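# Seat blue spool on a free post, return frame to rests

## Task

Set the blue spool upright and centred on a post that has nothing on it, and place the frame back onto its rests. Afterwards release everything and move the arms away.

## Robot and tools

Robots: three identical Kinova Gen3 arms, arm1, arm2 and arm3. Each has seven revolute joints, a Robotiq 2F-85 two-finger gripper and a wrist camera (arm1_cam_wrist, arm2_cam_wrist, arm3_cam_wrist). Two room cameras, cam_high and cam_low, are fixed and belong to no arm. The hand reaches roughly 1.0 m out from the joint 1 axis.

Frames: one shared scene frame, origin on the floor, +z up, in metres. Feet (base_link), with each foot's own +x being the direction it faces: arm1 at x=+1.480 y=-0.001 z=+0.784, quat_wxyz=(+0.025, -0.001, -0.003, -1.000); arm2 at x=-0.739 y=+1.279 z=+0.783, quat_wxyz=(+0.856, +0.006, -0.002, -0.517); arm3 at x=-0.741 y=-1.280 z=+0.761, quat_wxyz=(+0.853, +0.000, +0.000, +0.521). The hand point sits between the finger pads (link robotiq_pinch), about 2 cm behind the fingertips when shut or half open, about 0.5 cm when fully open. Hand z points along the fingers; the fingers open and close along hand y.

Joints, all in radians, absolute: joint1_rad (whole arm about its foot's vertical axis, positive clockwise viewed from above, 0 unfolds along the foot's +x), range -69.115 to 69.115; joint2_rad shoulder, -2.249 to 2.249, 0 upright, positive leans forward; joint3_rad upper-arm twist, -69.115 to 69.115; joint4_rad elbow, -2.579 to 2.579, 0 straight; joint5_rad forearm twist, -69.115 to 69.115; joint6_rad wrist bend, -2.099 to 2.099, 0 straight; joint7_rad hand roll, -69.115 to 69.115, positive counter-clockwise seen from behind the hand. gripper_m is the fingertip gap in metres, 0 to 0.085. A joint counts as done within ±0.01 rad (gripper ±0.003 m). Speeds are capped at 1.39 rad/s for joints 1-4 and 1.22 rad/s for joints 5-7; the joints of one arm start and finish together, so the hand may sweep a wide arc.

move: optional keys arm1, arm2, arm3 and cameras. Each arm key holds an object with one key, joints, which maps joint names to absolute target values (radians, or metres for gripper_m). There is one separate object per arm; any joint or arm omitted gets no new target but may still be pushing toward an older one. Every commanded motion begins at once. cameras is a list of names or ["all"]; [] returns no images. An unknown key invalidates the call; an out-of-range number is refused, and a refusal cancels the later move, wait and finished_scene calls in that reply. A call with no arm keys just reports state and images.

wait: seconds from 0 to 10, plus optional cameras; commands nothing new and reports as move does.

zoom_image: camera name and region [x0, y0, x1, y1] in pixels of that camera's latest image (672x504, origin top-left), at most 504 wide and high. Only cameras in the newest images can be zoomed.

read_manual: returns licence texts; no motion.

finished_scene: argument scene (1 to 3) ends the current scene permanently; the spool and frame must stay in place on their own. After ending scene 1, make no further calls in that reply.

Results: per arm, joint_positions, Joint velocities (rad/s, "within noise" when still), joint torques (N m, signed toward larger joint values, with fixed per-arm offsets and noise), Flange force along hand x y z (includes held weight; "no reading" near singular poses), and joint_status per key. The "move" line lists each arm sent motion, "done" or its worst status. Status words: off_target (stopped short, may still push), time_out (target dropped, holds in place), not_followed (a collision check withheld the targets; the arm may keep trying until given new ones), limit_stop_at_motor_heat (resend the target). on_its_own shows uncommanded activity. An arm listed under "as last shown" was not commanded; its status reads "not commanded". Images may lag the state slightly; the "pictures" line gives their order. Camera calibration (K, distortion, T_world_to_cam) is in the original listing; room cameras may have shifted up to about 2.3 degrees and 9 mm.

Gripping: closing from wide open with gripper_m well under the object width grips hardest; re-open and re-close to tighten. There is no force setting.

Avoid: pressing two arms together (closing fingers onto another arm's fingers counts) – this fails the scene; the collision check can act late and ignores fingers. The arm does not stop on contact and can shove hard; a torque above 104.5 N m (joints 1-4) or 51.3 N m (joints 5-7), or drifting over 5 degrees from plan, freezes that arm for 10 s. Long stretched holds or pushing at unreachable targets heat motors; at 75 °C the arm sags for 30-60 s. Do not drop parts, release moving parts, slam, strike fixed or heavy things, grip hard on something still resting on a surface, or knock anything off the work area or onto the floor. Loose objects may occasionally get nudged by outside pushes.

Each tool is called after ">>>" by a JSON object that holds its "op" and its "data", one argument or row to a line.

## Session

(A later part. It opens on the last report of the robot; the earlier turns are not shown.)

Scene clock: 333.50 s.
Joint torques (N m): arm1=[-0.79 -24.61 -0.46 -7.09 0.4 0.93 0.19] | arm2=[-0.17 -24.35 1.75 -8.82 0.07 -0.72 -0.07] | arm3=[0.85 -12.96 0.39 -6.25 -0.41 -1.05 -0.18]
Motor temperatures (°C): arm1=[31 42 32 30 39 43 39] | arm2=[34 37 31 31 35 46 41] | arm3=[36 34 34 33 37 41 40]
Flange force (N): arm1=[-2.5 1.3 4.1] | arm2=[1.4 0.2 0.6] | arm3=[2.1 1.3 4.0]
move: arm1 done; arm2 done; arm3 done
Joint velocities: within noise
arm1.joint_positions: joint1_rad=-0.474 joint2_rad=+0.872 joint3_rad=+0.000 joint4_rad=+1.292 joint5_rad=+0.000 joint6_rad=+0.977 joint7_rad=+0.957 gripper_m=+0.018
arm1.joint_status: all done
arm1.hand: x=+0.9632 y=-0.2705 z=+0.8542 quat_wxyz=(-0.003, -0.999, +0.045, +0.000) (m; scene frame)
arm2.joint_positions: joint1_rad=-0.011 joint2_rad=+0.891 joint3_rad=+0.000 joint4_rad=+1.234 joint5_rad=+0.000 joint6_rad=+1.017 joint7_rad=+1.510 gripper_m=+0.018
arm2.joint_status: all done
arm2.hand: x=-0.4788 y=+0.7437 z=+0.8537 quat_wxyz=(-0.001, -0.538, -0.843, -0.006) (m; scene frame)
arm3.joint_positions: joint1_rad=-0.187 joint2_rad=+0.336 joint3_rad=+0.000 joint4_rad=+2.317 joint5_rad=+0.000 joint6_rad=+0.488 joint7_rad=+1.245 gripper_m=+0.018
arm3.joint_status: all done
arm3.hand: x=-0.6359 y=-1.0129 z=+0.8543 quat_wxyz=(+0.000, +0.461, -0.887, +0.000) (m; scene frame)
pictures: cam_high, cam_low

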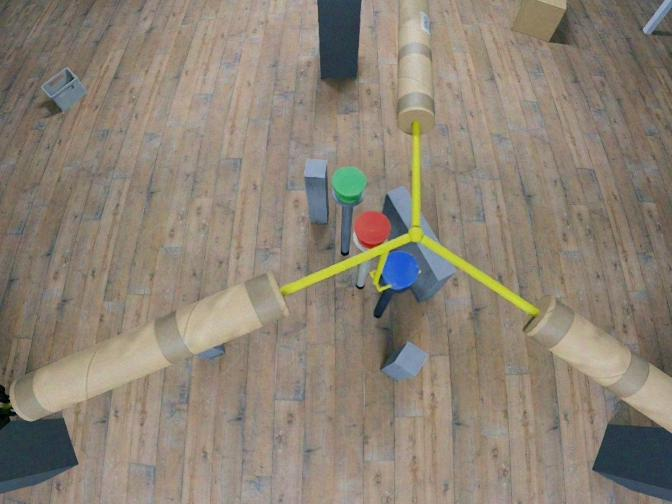

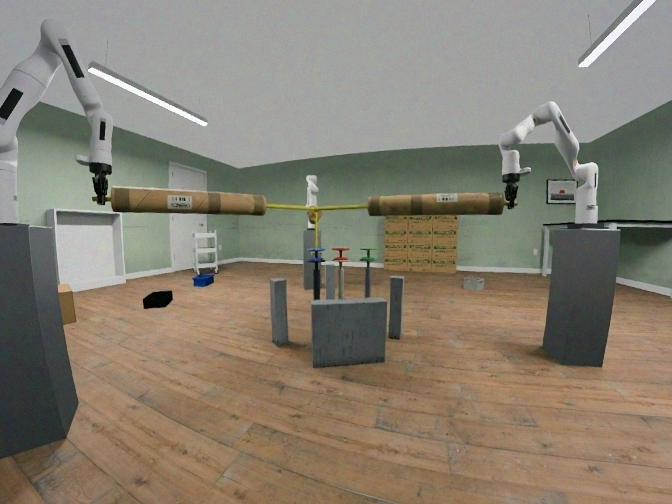

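>>> {"op": "move", "data": {
  "arm1": {"joints":{"joint1_rad":-0.3626,"joint2_rad":0.8729,"joint4_rad":1.2896,"joint6_rad":0.9791,"joint7_rad":1.0691}},
  "arm2": {"joints":{"joint1_rad":-0.0179,"joint2_rad":0.7639,"joint4_rad":1.5167,"joint6_rad":0.8610,"joint7_rad":1.5035}},
  "arm3": {"joints":{"joint1_rad":-0.3156,"joint2_rad":0.4097,"joint4_rad":2.1719,"joint6_rad":0.5600,"joint7_rad":1.1166}},
  "cameras": ["cam_low","cam_high"]
}}

>>> {"op": "zoom_image", "data": {
  "camera": "cam_low",
  "region": [280, 220, 340, 280]
}}

>>> {"op": "move", "data": {
  "arm1": {"joints":{"joint1_rad":-0.2523,"joint2_rad":0.8884,"joint4_rad":1.2535,"joint6_rad":0.9997,"joint7_rad":1.1794}},
  "arm2": {"joints":{"joint1_rad":-0.0273,"joint2_rad":0.6541,"joint4_rad":1.7622,"joint6_rad":0.7253,"joint7_rad":1.4941}},
  "arm3": {"joints":{"joint1_rad":-0.4090,"joint2_rad":0.4923,"joint4_rad":2.0044,"joint6_rad":0.6449,"joint7_rad":1.0232}},
  "cameras": ["cam_low","cam_high"]
}}

>>> {"op": "zoom_image", "data": {
  "camera": "cam_low",
  "region": [270, 220, 370, 280]
}}

>>> {"op": "zoom_image", "data": {
  "camera": "cam_high",
  "region": [350, 210, 450, 310]
}}

Scene clock: 366.20 s.
Joint torques (N m): arm1=[-0.82 -24.09 -0.47 -5.68 0.26 1.77 0.1] | arm2=[0.19 -22.36 2.02 -8.96 0.18 -1.5 0.01] | arm3=[0.24 -15.1 -0.39 -6.81 -0.68 -1.07 -0.13]
Motor temperatures (°C): arm1=[31 42 32 30 39 42 39] | arm2=[34 37 31 31 35 46 41] | arm3=[36 34 34 33 37 41 40]
Flange force (N): arm1=[-5.6 2.2 4.1] | arm2=[2.3 1.0 0.5] | arm3=[1.2 -0.7 3.8]
move: arm1 done; arm2 done; arm3 done
TORQUE WARNING: arm2's joint6_rad reached its warning level (29.4 N m). A warning alone does not stop the arm.
Joint velocities: within noise
arm1.joint_positions: joint1_rad=-0.362 joint2_rad=+0.873 joint3_rad=+0.000 joint4_rad=+1.290 joint5_rad=+0.000 joint6_rad=+0.979 joint7_rad=+1.069 gripper_m=+0.018
arm1.joint_status: all done
arm1.hand: x=+0.9358 y=-0.2112 z=+0.8542 quat_wxyz=(-0.003, -0.999, +0.045, +0.000) (m; scene frame)
arm2.joint_positions: joint1_rad=-0.018 joint2_rad=+0.764 joint3_rad=+0.000 joint4_rad=+1.517 joint5_rad=+0.000 joint6_rad=+0.861 joint7_rad=+1.503 gripper_m=+0.018
arm2.joint_status: all done
arm2.hand: x=-0.5064 y=+0.8024 z=+0.8540 quat_wxyz=(-0.002, -0.538, -0.843, -0.006) (m; scene frame)
arm3.joint_positions: joint1_rad=-0.316 joint2_rad=+0.410 joint3_rad=+0.000 joint4_rad=+2.172 joint5_rad=+0.000 joint6_rad=+0.560 joint7_rad=+1.117 gripper_m=+0.018
arm3.joint_status: all done
arm3.hand: x=-0.6633 y=-0.9539 z=+0.8543 quat_wxyz=(+0.000, +0.461, -0.887, +0.000) (m; scene frame)
pictures: cam_high, cam_low

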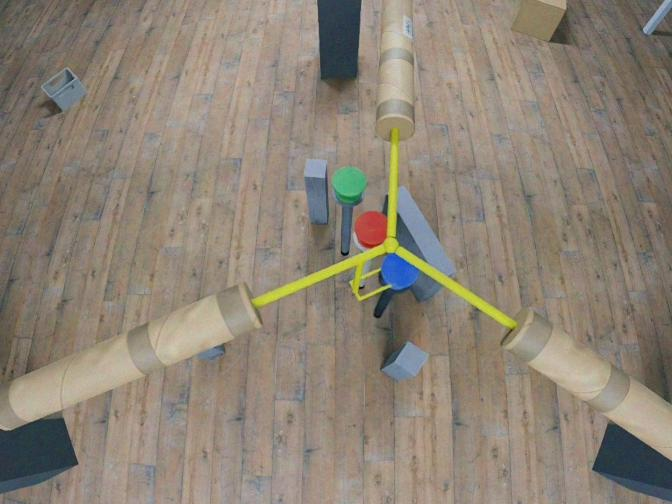

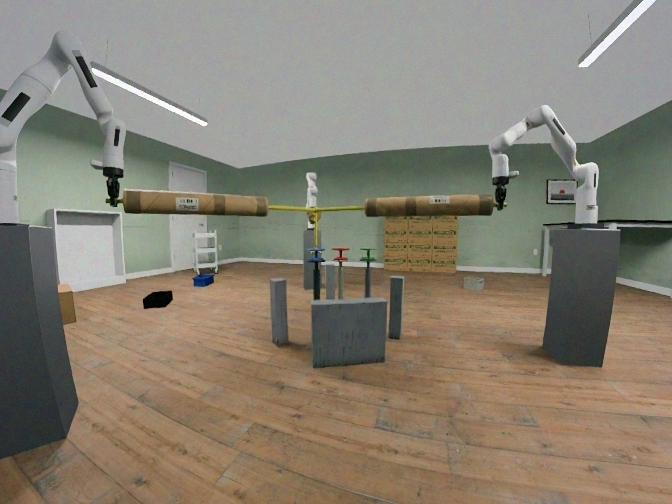

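Scaled by 8.400 from the camera's 672x504 image, which has a finer 960x720 frame.

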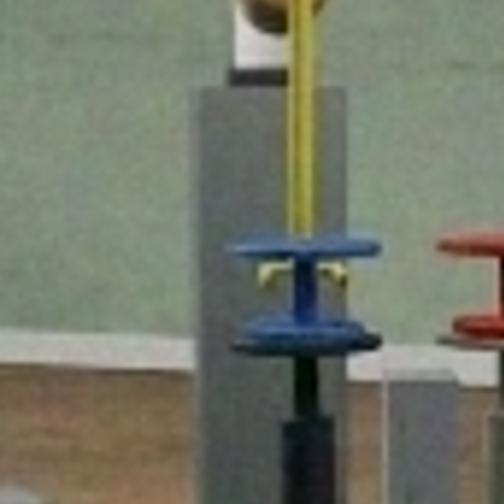

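Scene clock: 367.53 s.
Joint torques (N m): arm1=[-0.41 -24.61 -0.16 -5.98 0.4 1.68 0.05] | arm2=[-0.15 -19.53 1.77 -7.88 0.12 -1.42 0.05] | arm3=[0.24 -17.37 -0.39 -7.32 -0.77 -1 -0.09]
Motor temperatures (°C): arm1=[31 42 32 30 39 42 39] | arm2=[34 37 31 31 35 47 41] | arm3=[36 34 34 33 37 41 40]
Flange force (N): arm1=[-5.4 2.1 4.2] | arm2=[1.7 0.3 0.0] | arm3=[0.9 -0.6 3.7]
move: arm1 done; arm2 done; arm3 done
TORQUE WARNING: arm2's joint4_rad reached its warning level (56.7 N m). A warning alone does not stop the arm.
Joint velocities: within noise
arm1.joint_positions: joint1_rad=-0.252 joint2_rad=+0.888 joint3_rad=+0.000 joint4_rad=+1.253 joint5_rad=+0.000 joint6_rad=+1.000 joint7_rad=+1.179 gripper_m=+0.018
arm1.joint_status: all done
arm1.hand: x=+0.9085 y=-0.1523 z=+0.8543 quat_wxyz=(-0.003, -0.999, +0.045, +0.000) (m; scene frame)
arm2.joint_positions: joint1_rad=-0.027 joint2_rad=+0.654 joint3_rad=+0.000 joint4_rad=+1.762 joint5_rad=+0.000 joint6_rad=+0.725 joint7_rad=+1.494 gripper_m=+0.018
arm2.joint_status: all done
arm2.hand: x=-0.5337 y=+0.8612 z=+0.8539 quat_wxyz=(-0.002, -0.538, -0.843, -0.006) (m; scene frame)
arm3.joint_positions: joint1_rad=-0.409 joint2_rad=+0.492 joint3_rad=+0.000 joint4_rad=+2.004 joint5_rad=+0.000 joint6_rad=+0.645 joint7_rad=+1.023 gripper_m=+0.018
arm3.joint_status: all done
arm3.hand: x=-0.6906 y=-0.8949 z=+0.8542 quat_wxyz=(+0.000, +0.461, -0.887, +0.000) (m; scene frame)
pictures: cam_high, cam_low

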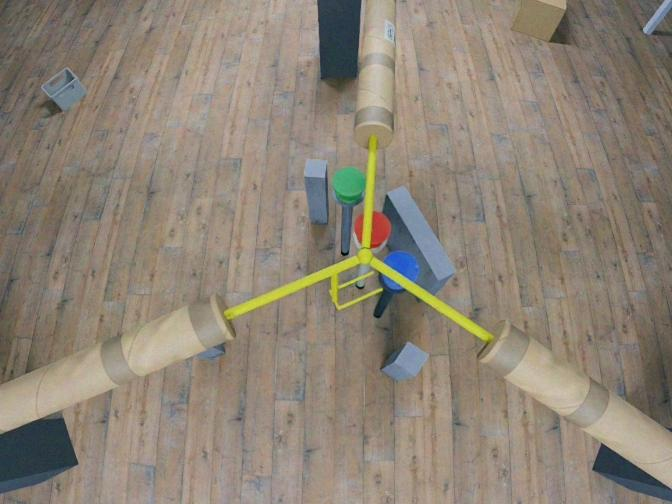

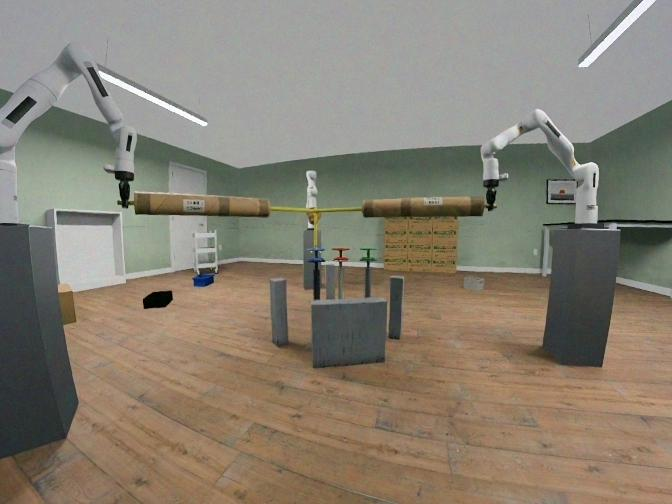

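Scaled by 5.040 from the camera's 672x504 image, which has a finer 960x720 frame.

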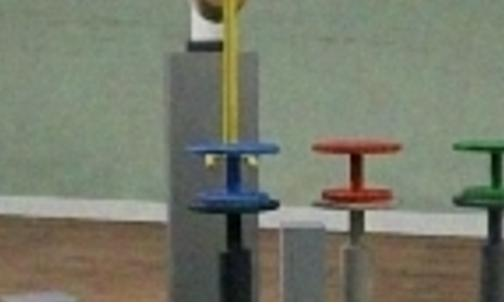

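Scaled by 5.040 from the camera's 672x504 image, which has a finer 960x720 frame.

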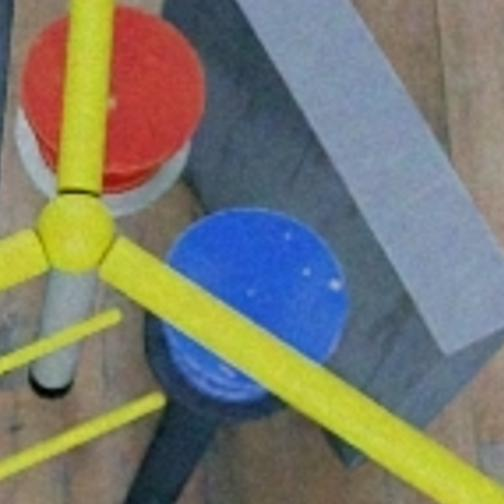

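>>> {"op": "zoom_image", "data": {
  "camera": "cam_high",
  "region": [374, 244, 424, 304]
}}

>>> {"op": "zoom_image", "data": {
  "camera": "cam_low",
  "region": [300, 240, 335, 270]
}}

>>> {"op": "zoom_image", "data": {
  "camera": "cam_low",
  "region": [324, 240, 359, 270]
}}

Scaled by 8.400 from the camera's 672x504 image, which has a finer 960x720 frame.

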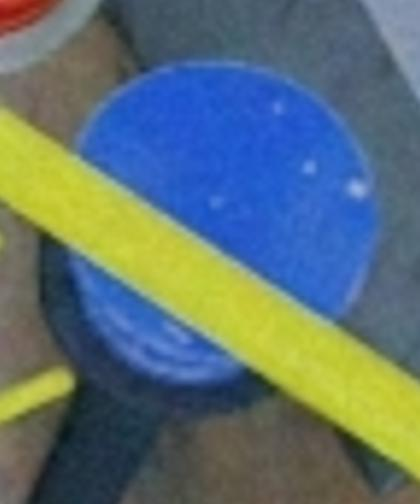

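Scaled by 14.400 from the camera's 672x504 image, which has a finer 960x720 frame.

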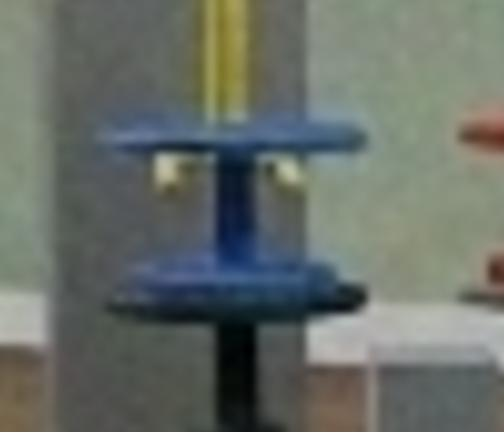

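Scaled by 14.400 from the camera's 672x504 image, which has a finer 960x720 frame.

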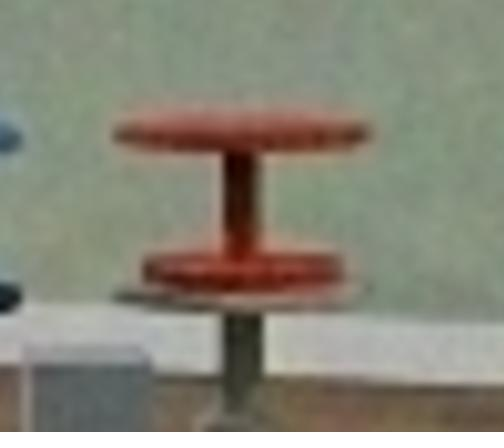

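>>> {"op": "move", "data": {
  "arm1": {"joints":{"joint1_rad":-0.1388,"joint2_rad":0.9041,"joint4_rad":1.4358,"joint6_rad":0.8017,"joint7_rad":1.2929}},
  "arm2": {"joints":{"joint1_rad":-0.1537,"joint2_rad":0.6928,"joint4_rad":1.9757,"joint6_rad":0.4731,"joint7_rad":1.3677}},
  "arm3": {"joints":{"joint1_rad":-0.3754,"joint2_rad":0.7130,"joint4_rad":1.7920,"joint6_rad":0.6366,"joint7_rad":1.0568}},
  "cameras": ["cam_high"]
}}

>>> {"op": "zoom_image", "data": {
  "camera": "cam_high",
  "region": [330, 200, 450, 310]
}}

>>> {"op": "move", "data": {
  "arm1": {"joints":{"joint1_rad":-0.0258,"joint2_rad":0.9777,"joint4_rad":1.5853,"joint6_rad":0.5786,"joint7_rad":1.4059}},
  "arm2": {"joints":{"joint1_rad":-0.3171,"joint2_rad":0.8407,"joint4_rad":2.0919,"joint6_rad":0.2090,"joint7_rad":1.2043}},
  "arm3": {"joints":{"joint1_rad":-0.3314,"joint2_rad":0.9463,"joint4_rad":1.5460,"joint6_rad":0.6493,"joint7_rad":1.1008}},
  "cameras": ["cam_high","cam_low"]
}}

>>> {"op": "zoom_image", "data": {
  "camera": "cam_high",
  "region": [374, 244, 424, 304]
}}

Scene clock: 400.93 s.
Joint torques (N m): arm1=[-0.57 -23.62 -0.3 -5.12 0.4 1.36 0.08] | arm2=[-0.14 -17.75 1.82 -5.08 -0.07 -0.95 -0.07] | arm3=[0.67 -21.26 0.01 -7.05 -0.58 -0.83 -0.13]
Motor temperatures (°C): arm1=[31 42 32 30 39 42 39] | arm2=[34 36 31 30 35 46 41] | arm3=[36 34 34 33 37 40 40]
Flange force (N): arm1=[-4.2 0.9 4.5] | arm2=[-0.1 -0.2 -0.5] | arm3=[1.0 0.2 4.0]
move: arm1 done; arm2 done; arm3 done
Joint velocities: within noise
arm1.joint_positions: joint1_rad=-0.139 joint2_rad=+0.904 joint3_rad=+0.000 joint4_rad=+1.436 joint5_rad=+0.000 joint6_rad=+0.802 joint7_rad=+1.293 gripper_m=+0.018
arm1.joint_status: all done
arm1.hand: x=+0.9288 y=-0.0804 z=+0.8000 quat_wxyz=(-0.003, -0.999, +0.045, +0.000) (m; scene frame)
arm2.joint_positions: joint1_rad=-0.154 joint2_rad=+0.693 joint3_rad=+0.000 joint4_rad=+1.976 joint5_rad=+0.000 joint6_rad=+0.473 joint7_rad=+1.368 gripper_m=+0.018
arm2.joint_status: all done
arm2.hand: x=-0.5136 y=+0.9333 z=+0.7998 quat_wxyz=(-0.002, -0.538, -0.843, -0.006) (m; scene frame)
arm3.joint_positions: joint1_rad=-0.375 joint2_rad=+0.713 joint3_rad=+0.000 joint4_rad=+1.792 joint5_rad=+0.000 joint6_rad=+0.637 joint7_rad=+1.057 gripper_m=+0.018
arm3.joint_status: all done
arm3.hand: x=-0.6703 y=-0.8230 z=+0.8001 quat_wxyz=(+0.000, +0.461, -0.887, +0.000) (m; scene frame)
pictures: cam_high

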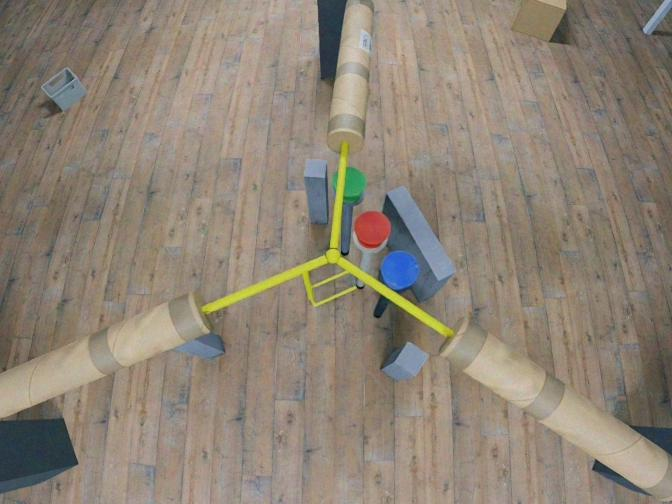

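Scaled by 4.200 from the camera's 672x504 image, which has a finer 960x720 frame.

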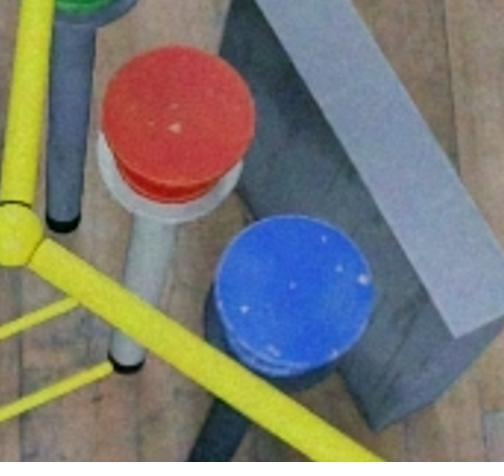

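Scene clock: 402.27 s.
Joint torques (N m): arm1=[-0.52 -22.83 -0.14 -3.43 0.45 1.23 0.1] | arm2=[-0.49 -17.42 1.54 -1.91 -0.32 -0.69 0.04] | arm3=[0.69 -24.72 0.14 -6.61 -0.47 -0.54 -0.06]
Motor temperatures (°C): arm1=[31 42 32 30 39 42 39] | arm2=[34 36 31 30 35 46 41] | arm3=[36 34 34 33 37 41 40]
Flange force (N): arm1=[-3.8 0.5 4.9] | arm2=[-2.8 -0.4 -0.4] | arm3=[-0.2 0.8 4.3]
move: arm1 done; arm2 done; arm3 done
Joint velocities: within noise
arm1.joint_positions: joint1_rad=-0.026 joint2_rad=+0.978 joint3_rad=+0.000 joint4_rad=+1.585 joint5_rad=+0.000 joint6_rad=+0.579 joint7_rad=+1.406 gripper_m=+0.018
arm1.joint_status: all done
arm1.hand: x=+0.9589 y=-0.0154 z=+0.7300 quat_wxyz=(-0.003, -0.999, +0.045, +0.000) (m; scene frame)
arm2.joint_positions: joint1_rad=-0.317 joint2_rad=+0.841 joint3_rad=+0.000 joint4_rad=+2.092 joint5_rad=+0.000 joint6_rad=+0.209 joint7_rad=+1.204 gripper_m=+0.018
arm2.joint_status: all done
arm2.hand: x=-0.4836 y=+0.9983 z=+0.7298 quat_wxyz=(-0.001, -0.538, -0.843, -0.006) (m; scene frame)
arm3.joint_positions: joint1_rad=-0.331 joint2_rad=+0.946 joint3_rad=+0.000 joint4_rad=+1.546 joint5_rad=+0.000 joint6_rad=+0.649 joint7_rad=+1.101 gripper_m=+0.018
arm3.joint_status: all done
arm3.hand: x=-0.6404 y=-0.7581 z=+0.7301 quat_wxyz=(+0.000, +0.461, -0.887, +0.000) (m; scene frame)
pictures: cam_high, cam_low

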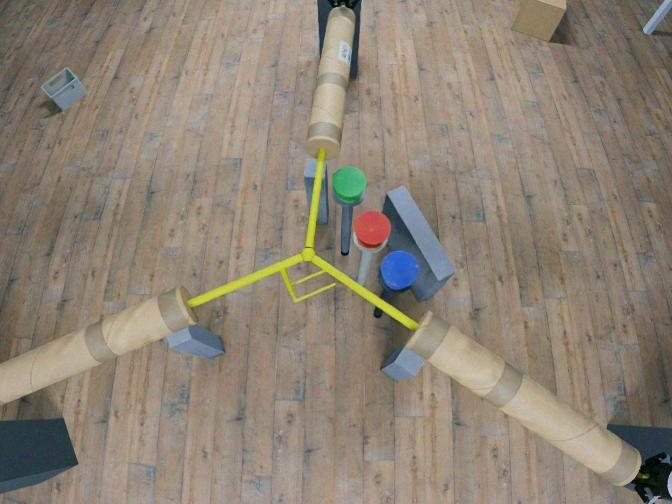

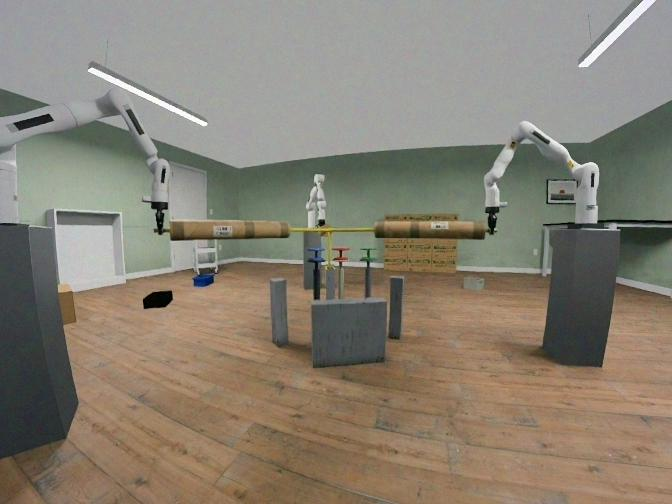

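Scaled by 8.400 from the camera's 672x504 image, which has a finer 960x720 frame.

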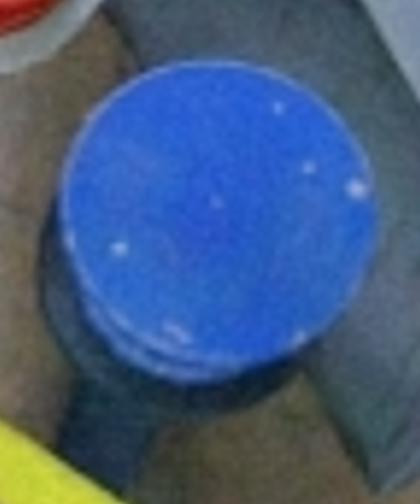

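>>> {"op": "move", "data": {
  "arm1": {"joints":{"joint1_rad":0.0739,"joint2_rad":1.2057,"joint4_rad":1.5910,"joint6_rad":0.3449,"joint7_rad":1.5056}},
  "arm2": {"joints":{"joint1_rad":-0.4579,"joint2_rad":1.1609,"joint4_rad":2.0650,"joint6_rad":-0.0843,"joint7_rad":1.0635}},
  "arm3": {"joints":{"joint1_rad":-0.3065,"joint2_rad":1.2542,"joint4_rad":1.2540,"joint6_rad":0.6334,"joint7_rad":1.1257}},
  "cameras": ["cam_high","cam_low"]
}}

>>> {"op": "move", "data": {
  "arm1": {"joints":{"joint1_rad":0.0753,"joint2_rad":1.4797,"joint4_rad":1.4039,"joint6_rad":0.2580,"joint7_rad":1.5070}},
  "arm2": {"joints":{"joint1_rad":-0.4533,"joint2_rad":1.4678,"joint4_rad":1.8636,"joint6_rad":-0.1898,"joint7_rad":1.0681}},
  "arm3": {"joints":{"joint1_rad":-0.3065,"joint2_rad":1.5120,"joint4_rad":1.0736,"joint6_rad":0.5560,"joint7_rad":1.1257}},
  "cameras": ["cam_high","cam_low"]
}}

>>> {"op": "zoom_image", "data": {
  "camera": "cam_low",
  "region": [250, 220, 430, 340]
}}

>>> {"op": "zoom_image", "data": {
  "camera": "cam_high",
  "region": [140, 120, 460, 400]
}}

Scene clock: 412.70 s.
Joint torques (N m): arm1=[-0.22 -22.91 0.34 -1.49 0.56 1.12 0.11] | arm2=[-0.28 -18.42 2.22 0.76 -0.46 -0.85 -0.03] | arm3=[0.78 -27.93 0.06 -6.72 -0.63 -0.63 -0.21]
Motor temperatures (°C): arm1=[31 43 32 30 39 42 39] | arm2=[34 36 31 30 35 46 41] | arm3=[36 34 34 33 37 41 40]
Flange force (N): arm1=[-3.0 0.7 5.3] | arm2=[-3.2 0.9 0.3] | arm3=[-0.1 0.4 4.8]
move: arm1 done; arm2 done; arm3 done
Joint velocities: within noise
arm1.joint_positions: joint1_rad=+0.074 joint2_rad=+1.206 joint3_rad=+0.000 joint4_rad=+1.591 joint5_rad=+0.000 joint6_rad=+0.345 joint7_rad=+1.506 gripper_m=+0.018
arm1.joint_status: all done
arm1.hand: x=+0.9814 y=+0.0353 z=+0.6121 quat_wxyz=(-0.003, -0.999, +0.045, +0.000) (m; scene frame)
arm2.joint_positions: joint1_rad=-0.458 joint2_rad=+1.161 joint3_rad=+0.000 joint4_rad=+2.065 joint5_rad=+0.000 joint6_rad=-0.084 joint7_rad=+1.064 gripper_m=+0.018
arm2.joint_status: all done
arm2.hand: x=-0.4612 y=+1.0491 z=+0.6118 quat_wxyz=(-0.002, -0.538, -0.843, -0.006) (m; scene frame)
arm3.joint_positions: joint1_rad=-0.307 joint2_rad=+1.254 joint3_rad=+0.000 joint4_rad=+1.254 joint5_rad=+0.000 joint6_rad=+0.633 joint7_rad=+1.126 gripper_m=+0.018
arm3.joint_status: all done
arm3.hand: x=-0.6182 y=-0.7069 z=+0.6122 quat_wxyz=(+0.000, +0.461, -0.887, +0.000) (m; scene frame)
pictures: cam_high, cam_low

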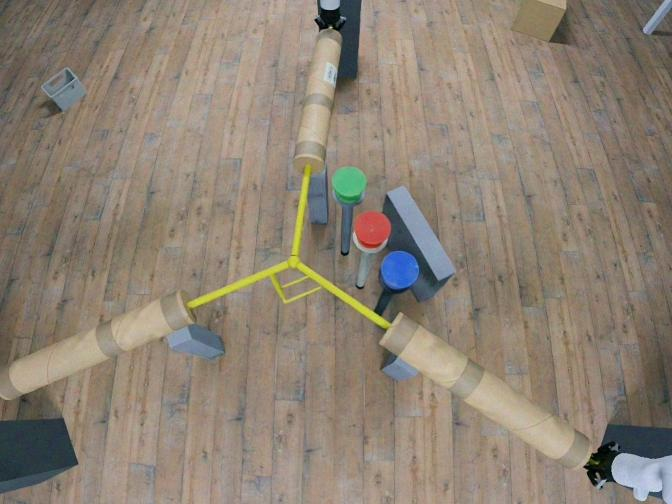

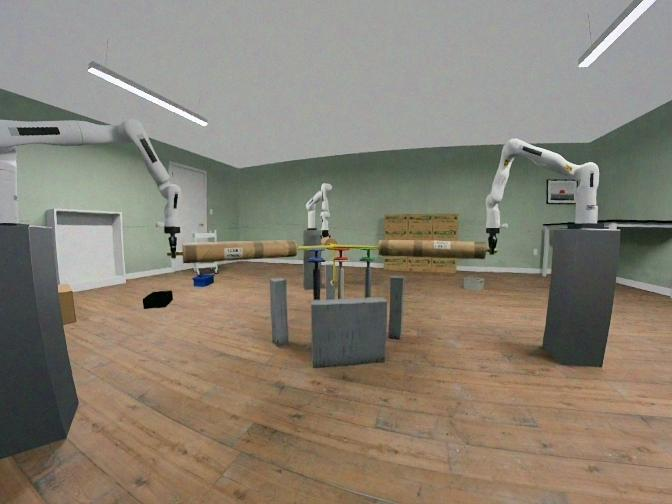

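Scene clock: 414.17 s.
Joint torques (N m): arm1=[-0.88 -22.81 -0.39 -0.31 0.45 1.29 0.13] | arm2=[-0.48 -18.19 1.66 3.27 -0.47 -0.23 0] | arm3=[1.24 -28.06 0.48 -5.65 -0.5 -0.39 -0.23]
Motor temperatures (°C): arm1=[31 43 32 30 39 42 39] | arm2=[34 36 31 30 35 46 41] | arm3=[36 34 34 33 37 41 40]
Flange force (N): arm1=[-3.5 -0.5 5.5] | arm2=[-5.8 1.7 2.4] | arm3=[-0.6 1.4 5.2]
move: arm1 done; arm2 done; arm3 done
Joint velocities: within noise
arm1.joint_positions: joint1_rad=+0.075 joint2_rad=+1.480 joint3_rad=+0.000 joint4_rad=+1.404 joint5_rad=+0.000 joint6_rad=+0.258 joint7_rad=+1.507 gripper_m=+0.018
arm1.joint_status: all done
arm1.hand: x=+0.9813 y=+0.0354 z=+0.4921 quat_wxyz=(-0.003, -0.999, +0.045, +0.001) (m; scene frame)
arm2.joint_positions: joint1_rad=-0.453 joint2_rad=+1.468 joint3_rad=+0.000 joint4_rad=+1.864 joint5_rad=+0.000 joint6_rad=-0.190 joint7_rad=+1.068 gripper_m=+0.018
arm2.joint_status: all done
arm2.hand: x=-0.4613 y=+1.0490 z=+0.4918 quat_wxyz=(-0.002, -0.538, -0.843, -0.006) (m; scene frame)
arm3.joint_positions: joint1_rad=-0.306 joint2_rad=+1.512 joint3_rad=+0.000 joint4_rad=+1.074 joint5_rad=+0.000 joint6_rad=+0.556 joint7_rad=+1.126 gripper_m=+0.018
arm3.joint_status: all done
arm3.hand: x=-0.6181 y=-0.7070 z=+0.4923 quat_wxyz=(+0.000, +0.461, -0.888, +0.000) (m; scene frame)
pictures: cam_high, cam_low

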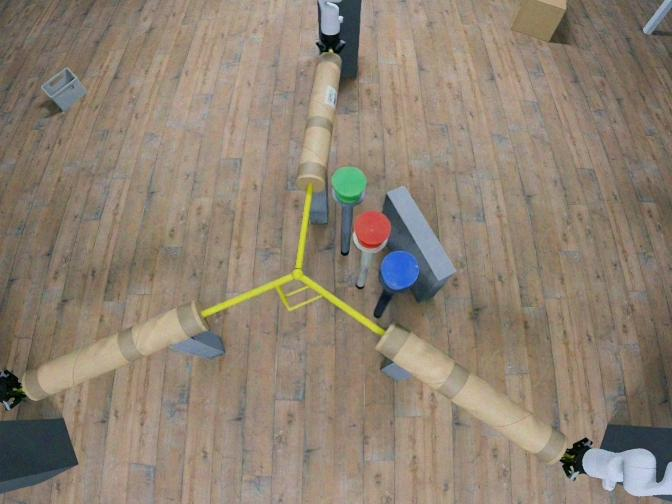

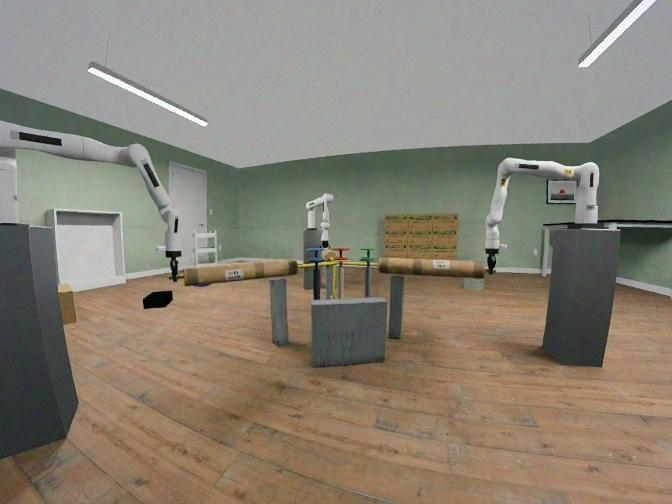

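Scaled by 2.800 from the camera's 672x504 image, which has a finer 960x720 frame.

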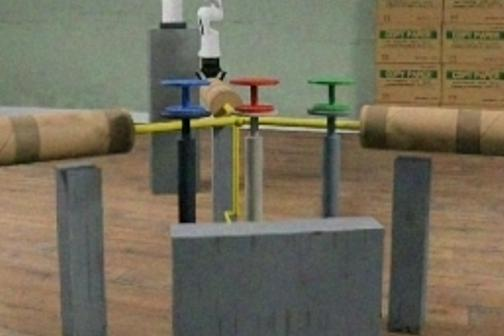

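Scaled by 1.575 from the camera's 672x504 image, which has a finer 960x720 frame.

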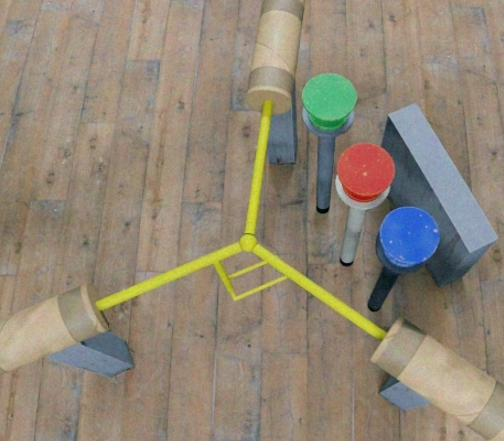

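>>> {"op": "move", "data": {
  "arm1": {"joints":{"joint2_rad":1.5150,"joint4_rad":1.3720,"joint6_rad":0.2547}},
  "arm2": {"joints":{"joint2_rad":1.5043,"joint4_rad":1.8310,"joint6_rad":-0.1937}},
  "arm3": {"joints":{"joint2_rad":1.5467,"joint4_rad":1.0408,"joint6_rad":0.5541}},
  "cameras": []
}}

>>> {"op": "move", "data": {
  "arm1": {"joints":{"joint2_rad":1.5250,"joint4_rad":1.3629,"joint6_rad":0.2537}},
  "arm2": {"joints":{"joint2_rad":1.5148,"joint4_rad":1.8217,"joint6_rad":-0.1949}},
  "arm3": {"joints":{"joint2_rad":1.5569,"joint4_rad":1.0312,"joint6_rad":0.5535}},
  "cameras": ["cam_high","cam_low"]
}}

>>> {"op": "zoom_image", "data": {
  "camera": "cam_low",
  "region": [250, 220, 430, 340]
}}

Scene clock: 418.87 s.
Joint torques (N m): arm1=[-1.09 -22.92 -0.67 -0.45 0.44 1.18 0.14] | arm2=[-0.73 -17.78 1.37 3.69 -0.47 -0.08 -0.04] | arm3=[1.48 -28.08 0.72 -5.34 -0.38 -0.36 -0.26]
Motor temperatures (°C): arm1=[31 43 32 30 39 42 39] | arm2=[34 36 31 30 35 46 41] | arm3=[36 34 34 33 37 41 40]
Flange force (N): arm1=[-3.2 -0.9 5.4] | arm2=[-6.8 1.3 2.4] | arm3=[-1.7 2.3 5.9]
move: arm1 done; arm2 done; arm3 done
Joint velocities: within noise
arm1.joint_positions: joint1_rad=+0.075 joint2_rad=+1.515 joint3_rad=+0.000 joint4_rad=+1.372 joint5_rad=+0.000 joint6_rad=+0.255 joint7_rad=+1.507 gripper_m=+0.018
arm1.joint_status: all done
arm1.hand: x=+0.9813 y=+0.0352 z=+0.4770 quat_wxyz=(-0.003, -0.999, +0.045, +0.000) (m; scene frame)
arm2.joint_positions: joint1_rad=-0.453 joint2_rad=+1.504 joint3_rad=+0.000 joint4_rad=+1.831 joint5_rad=+0.000 joint6_rad=-0.194 joint7_rad=+1.068 gripper_m=+0.018
arm2.joint_status: all done
arm2.hand: x=-0.4612 y=+1.0491 z=+0.4768 quat_wxyz=(-0.002, -0.538, -0.843, -0.006) (m; scene frame)
arm3.joint_positions: joint1_rad=-0.306 joint2_rad=+1.547 joint3_rad=+0.000 joint4_rad=+1.041 joint5_rad=+0.000 joint6_rad=+0.554 joint7_rad=+1.126 gripper_m=+0.018
arm3.joint_status: all done
arm3.hand: x=-0.6180 y=-0.7069 z=+0.4774 quat_wxyz=(+0.000, +0.461, -0.888, +0.000) (m; scene frame)
pictures: none
No camera images: "cameras" was empty.

Scene clock: 419.40 s.
Joint torques (N m): arm1=[-1.24 -22.83 -0.87 -0.35 0.42 1.27 0.19] | arm2=[-0.94 -17.18 0.9 4.32 -0.41 0.26 -0.06] | arm3=[1.71 -27.58 0.91 -4.84 -0.34 -0.03 -0.22]
Motor temperatures (°C): arm1=[31 43 32 30 39 42 39] | arm2=[34 36 31 30 35 46 41] | arm3=[36 34 34 33 37 41 40]
Flange force (N): arm1=[-3.2 -1.1 5.4] | arm2=[-7.9 1.2 2.5] | arm3=[-2.1 3.0 5.9]
move: arm1 done; arm2 done; arm3 done
Joint velocities: within noise
arm1.joint_positions: joint1_rad=+0.075 joint2_rad=+1.525 joint3_rad=+0.000 joint4_rad=+1.363 joint5_rad=+0.000 joint6_rad=+0.254 joint7_rad=+1.507 gripper_m=+0.018
arm1.joint_status: all done
arm1.hand: x=+0.9813 y=+0.0352 z=+0.4727 quat_wxyz=(-0.003, -0.999, +0.045, +0.000) (m; scene frame)
arm2.joint_positions: joint1_rad=-0.453 joint2_rad=+1.515 joint3_rad=+0.000 joint4_rad=+1.822 joint5_rad=+0.000 joint6_rad=-0.195 joint7_rad=+1.068 gripper_m=+0.018
arm2.joint_status: all done
arm2.hand: x=-0.4612 y=+1.0492 z=+0.4724 quat_wxyz=(-0.001, -0.538, -0.843, -0.006) (m; scene frame)
arm3.joint_positions: joint1_rad=-0.306 joint2_rad=+1.557 joint3_rad=+0.000 joint4_rad=+1.031 joint5_rad=+0.000 joint6_rad=+0.554 joint7_rad=+1.126 gripper_m=+0.018
arm3.joint_status: all done
arm3.hand: x=-0.6181 y=-0.7070 z=+0.4730 quat_wxyz=(+0.000, +0.461, -0.888, +0.000) (m; scene frame)
pictures: cam_high, cam_low

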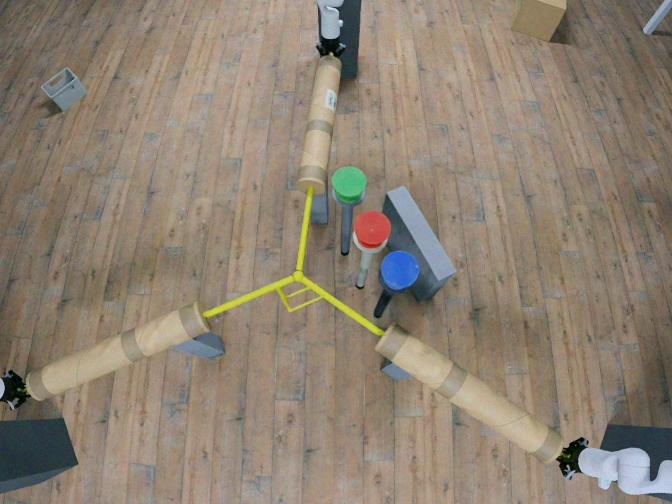

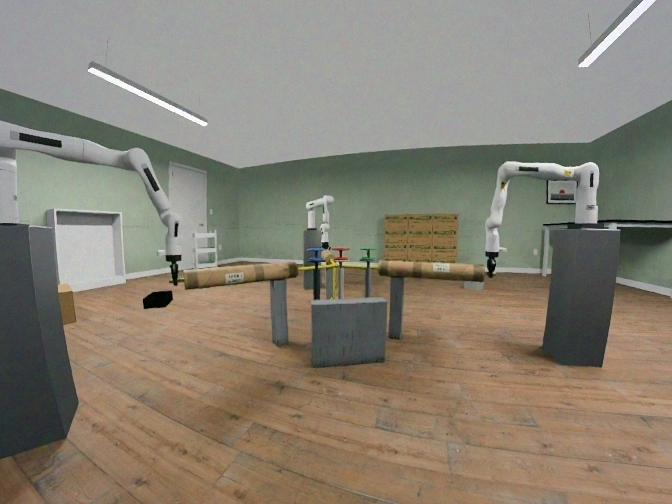

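Scaled by 2.800 from the camera's 672x504 image, which has a finer 960x720 frame.

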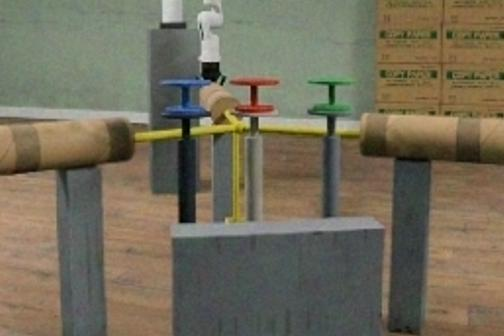

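>>> {"op": "move", "data": {
  "arm1": {"joints":{"joint2_rad":1.5268,"joint4_rad":1.3612,"joint6_rad":0.2536}},
  "arm2": {"joints":{"joint2_rad":1.5165,"joint4_rad":1.8201,"joint6_rad":-0.1950}},
  "arm3": {"joints":{"joint2_rad":1.5587,"joint4_rad":1.0295,"joint6_rad":0.5534}},
  "cameras": ["cam_low"]
}}

>>> {"op": "zoom_image", "data": {
  "camera": "cam_low",
  "region": [260, 240, 340, 300]
}}

>>> {"op": "zoom_image", "data": {
  "camera": "cam_low",
  "region": [350, 240, 430, 300]
}}

Scene clock: 426.97 s.
Joint torques (N m): arm1=[-1.3 -17.33 -0.98 -2.98 0.42 -0.99 0.13] | arm2=[-0.48 -11.35 1.63 0.63 -0.47 -0.91 -0.01] | arm3=[1.62 -21.21 0.91 -7.64 -0.14 -3.51 -0.21]
Motor temperatures (°C): arm1=[31 43 32 30 39 42 39] | arm2=[34 36 31 30 35 46 41] | arm3=[36 34 34 33 37 41 40]
Flange force (N): arm1=[2.9 -1.4 -13.6] | arm2=[-3.8 0.8 -20.0] | arm3=[7.8 -1.4 -15.7]
move: arm1 done; arm2 done; arm3 done
Joint velocities: within noise
arm1.joint_positions: joint1_rad=+0.075 joint2_rad=+1.527 joint3_rad=+0.000 joint4_rad=+1.361 joint5_rad=+0.000 joint6_rad=+0.254 joint7_rad=+1.507 gripper_m=+0.018
arm1.joint_status: all done
arm1.hand: x=+0.9813 y=+0.0352 z=+0.4720 quat_wxyz=(-0.003, -0.999, +0.045, +0.000) (m; scene frame)
arm2.joint_positions: joint1_rad=-0.453 joint2_rad=+1.516 joint3_rad=+0.000 joint4_rad=+1.820 joint5_rad=+0.000 joint6_rad=-0.195 joint7_rad=+1.068 gripper_m=+0.018
arm2.joint_status: all done
arm2.hand: x=-0.4611 y=+1.0492 z=+0.4718 quat_wxyz=(-0.002, -0.538, -0.843, -0.006) (m; scene frame)
arm3.joint_positions: joint1_rad=-0.307 joint2_rad=+1.559 joint3_rad=+0.000 joint4_rad=+1.030 joint5_rad=+0.000 joint6_rad=+0.554 joint7_rad=+1.126 gripper_m=+0.018
arm3.joint_status: all done
arm3.hand: x=-0.6181 y=-0.7070 z=+0.4723 quat_wxyz=(+0.000, +0.461, -0.888, +0.000) (m; scene frame)
pictures: cam_low

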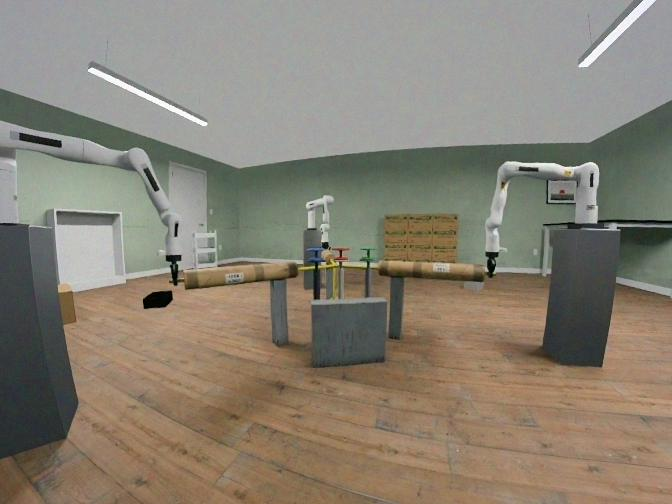

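Scaled by 6.300 from the camera's 672x504 image, which has a finer 960x720 frame.

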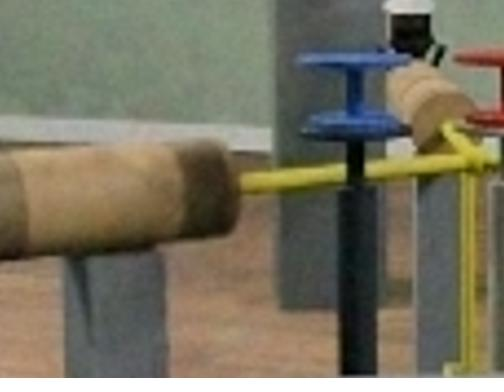

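Scaled by 6.300 from the camera's 672x504 image, which has a finer 960x720 frame.

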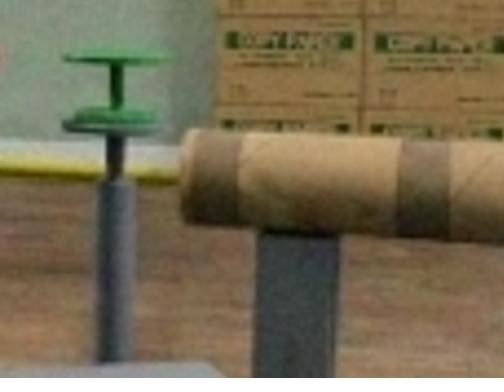

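Resting (contact on all three). Open grippers, then rise.

>>> {"op": "move", "data": {
  "arm1": {"joints":{"gripper_m":0.085}},
  "arm2": {"joints":{"gripper_m":0.085}},
  "arm3": {"joints":{"gripper_m":0.085}},
  "cameras": ["cam_low"]
}}

>>> {"op": "move", "data": {
  "arm1": {"joints":{"joint2_rad":1.4797,"joint4_rad":1.4039,"joint6_rad":0.2580}},
  "arm2": {"joints":{"joint2_rad":1.4678,"joint4_rad":1.8636,"joint6_rad":-0.1898}},
  "arm3": {"joints":{"joint2_rad":1.5120,"joint4_rad":1.0736,"joint6_rad":0.5560}},
  "cameras": ["cam_low"]
}}

>>> {"op": "move", "data": {
  "arm1": {"joints":{"joint1_rad":0.0739,"joint2_rad":1.2057,"joint4_rad":1.5910,"joint6_rad":0.3449,"joint7_rad":1.5056}},
  "arm2": {"joints":{"joint1_rad":-0.4579,"joint2_rad":1.1609,"joint4_rad":2.0650,"joint6_rad":-0.0843,"joint7_rad":1.0635}},
  "arm3": {"joints":{"joint1_rad":-0.3065,"joint2_rad":1.2542,"joint4_rad":1.2540,"joint6_rad":0.6334,"joint7_rad":1.1257}},
  "cameras": ["cam_high","cam_low"]
}}

Scene clock: 434.43 s.
Joint torques (N m): arm1=[-0.08 -22.41 0 -1.57 0.27 0.2 -0.08] | arm2=[-0.86 -16.68 0.87 2.54 -0.48 -0.25 -0.11] | arm3=[0.97 -24.61 0.52 -3.91 -0.18 -0.05 0.05]
Motor temperatures (°C): arm1=[31 42 32 30 39 42 39] | arm2=[34 35 31 30 35 46 41] | arm3=[36 34 34 33 37 41 40]
Flange force (N): arm1=[-1.7 0.7 1.6] | arm2=[-5.1 -0.1 -2.8] | arm3=[-2.9 2.5 1.1]
move: arm1 done; arm2 done; arm3 done
Joint velocities: within noise
arm1.joint_positions: joint1_rad=+0.075 joint2_rad=+1.527 joint3_rad=+0.000 joint4_rad=+1.361 joint5_rad=+0.000 joint6_rad=+0.254 joint7_rad=+1.507 gripper_m=+0.085
arm1.joint_status: all done
arm1.hand: x=+0.9813 y=+0.0352 z=+0.4719 quat_wxyz=(-0.003, -0.999, +0.045, +0.000) (m; scene frame)
arm2.joint_positions: joint1_rad=-0.453 joint2_rad=+1.517 joint3_rad=+0.000 joint4_rad=+1.820 joint5_rad=+0.000 joint6_rad=-0.195 joint7_rad=+1.068 gripper_m=+0.085
arm2.joint_status: all done
arm2.hand: x=-0.4612 y=+1.0492 z=+0.4717 quat_wxyz=(-0.002, -0.538, -0.843, -0.006) (m; scene frame)
arm3.joint_positions: joint1_rad=-0.307 joint2_rad=+1.559 joint3_rad=+0.000 joint4_rad=+1.030 joint5_rad=+0.000 joint6_rad=+0.553 joint7_rad=+1.126 gripper_m=+0.085
arm3.joint_status: all done
arm3.hand: x=-0.6181 y=-0.7070 z=+0.4722 quat_wxyz=(+0.000, +0.461, -0.888, +0.000) (m; scene frame)
pictures: cam_low

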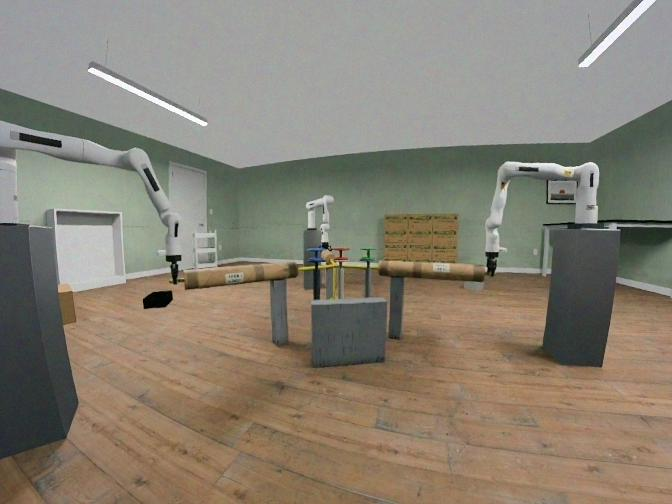

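Scene clock: 435.20 s.
Joint torques (N m): arm1=[-0.07 -22.37 0.06 -1.6 0.24 0.2 -0.1] | arm2=[-0.88 -16.66 0.93 2.53 -0.45 -0.21 -0.11] | arm3=[1.07 -24.71 0.57 -3.98 -0.18 -0.03 0.02]
Motor temperatures (°C): arm1=[31 42 32 30 39 42 39] | arm2=[34 35 31 30 35 46 41] | arm3=[36 34 34 33 37 41 40]
Flange force (N): arm1=[-1.7 0.6 1.5] | arm2=[-5.1 -0.1 -2.9] | arm3=[-2.6 2.4 1.1]
move: arm1 done; arm2 done; arm3 done
Joint velocities: within noise
arm1.joint_positions: joint1_rad=+0.075 joint2_rad=+1.480 joint3_rad=+0.000 joint4_rad=+1.404 joint5_rad=+0.000 joint6_rad=+0.258 joint7_rad=+1.507 gripper_m=+0.085
arm1.joint_status: all done
arm1.hand: x=+0.9814 y=+0.0353 z=+0.4921 quat_wxyz=(-0.003, -0.999, +0.045, +0.000) (m; scene frame)
arm2.joint_positions: joint1_rad=-0.453 joint2_rad=+1.468 joint3_rad=+0.000 joint4_rad=+1.864 joint5_rad=+0.000 joint6_rad=-0.190 joint7_rad=+1.068 gripper_m=+0.085
arm2.joint_status: all done
arm2.hand: x=-0.4614 y=+1.0491 z=+0.4918 quat_wxyz=(-0.002, -0.538, -0.843, -0.006) (m; scene frame)
arm3.joint_positions: joint1_rad=-0.307 joint2_rad=+1.512 joint3_rad=+0.000 joint4_rad=+1.074 joint5_rad=+0.000 joint6_rad=+0.556 joint7_rad=+1.126 gripper_m=+0.085
arm3.joint_status: all done
arm3.hand: x=-0.6181 y=-0.7069 z=+0.4923 quat_wxyz=(+0.000, +0.461, -0.887, +0.000) (m; scene frame)
pictures: cam_low

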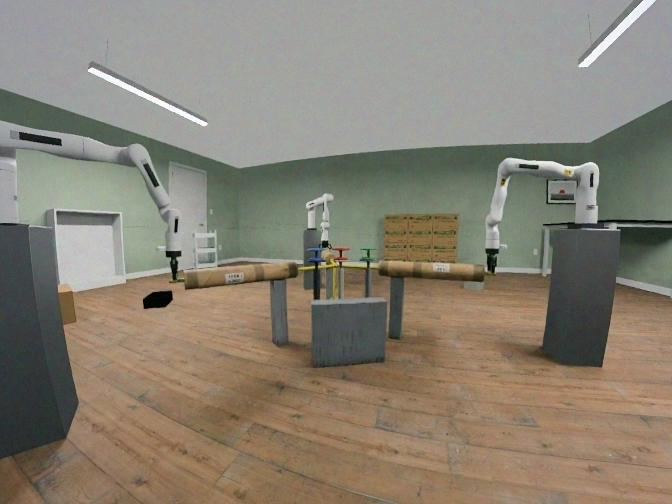

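Scene clock: 436.63 s.
Joint torques (N m): arm1=[-0.06 -21.99 0.03 -2.32 0.28 0.2 -0.07] | arm2=[-0.87 -15.96 0.77 1.51 -0.46 -0.26 -0.12] | arm3=[1.09 -24.31 0.6 -4.59 -0.19 -0.04 0.08]
Motor temperatures (°C): arm1=[31 42 32 30 39 42 39] | arm2=[34 35 31 30 35 46 41] | arm3=[36 34 34 33 37 41 40]
Flange force (N): arm1=[-1.8 0.7 1.3] | arm2=[-4.9 -0.4 -4.5] | arm3=[-2.1 2.4 0.2]
move: arm1 done; arm2 done; arm3 done
Joint velocities: within noise
arm1.joint_positions: joint1_rad=+0.074 joint2_rad=+1.206 joint3_rad=+0.000 joint4_rad=+1.591 joint5_rad=+0.000 joint6_rad=+0.345 joint7_rad=+1.506 gripper_m=+0.085
arm1.joint_status: all done
arm1.hand: x=+0.9814 y=+0.0353 z=+0.6121 quat_wxyz=(-0.003, -0.999, +0.045, +0.000) (m; scene frame)
arm2.joint_positions: joint1_rad=-0.458 joint2_rad=+1.161 joint3_rad=+0.000 joint4_rad=+2.065 joint5_rad=+0.000 joint6_rad=-0.084 joint7_rad=+1.063 gripper_m=+0.085
arm2.joint_status: all done
arm2.hand: x=-0.4612 y=+1.0492 z=+0.6118 quat_wxyz=(-0.001, -0.538, -0.843, -0.006) (m; scene frame)
arm3.joint_positions: joint1_rad=-0.306 joint2_rad=+1.254 joint3_rad=+0.000 joint4_rad=+1.254 joint5_rad=+0.000 joint6_rad=+0.633 joint7_rad=+1.126 gripper_m=+0.085
arm3.joint_status: all done
arm3.hand: x=-0.6182 y=-0.7070 z=+0.6122 quat_wxyz=(+0.000, +0.461, -0.888, +0.000) (m; scene frame)
pictures: cam_high, cam_low

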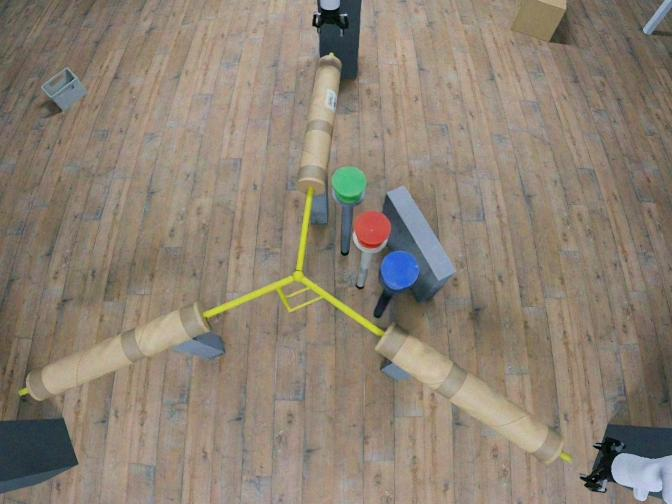

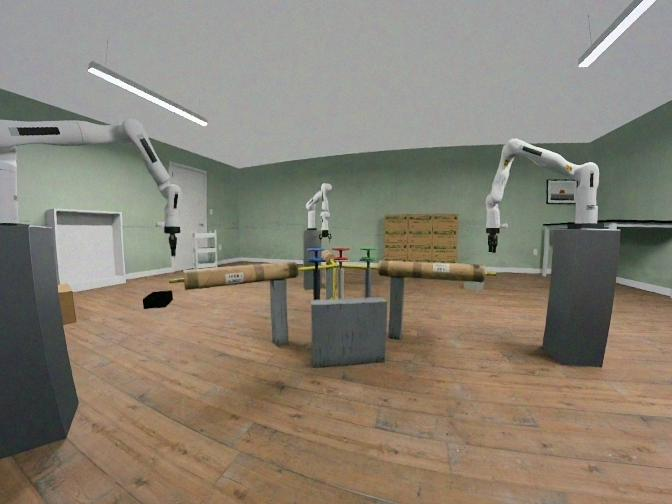

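>>> {"op": "finished_scene", "data": {
  "scene": 3
}}

The scene is finished: the task was done.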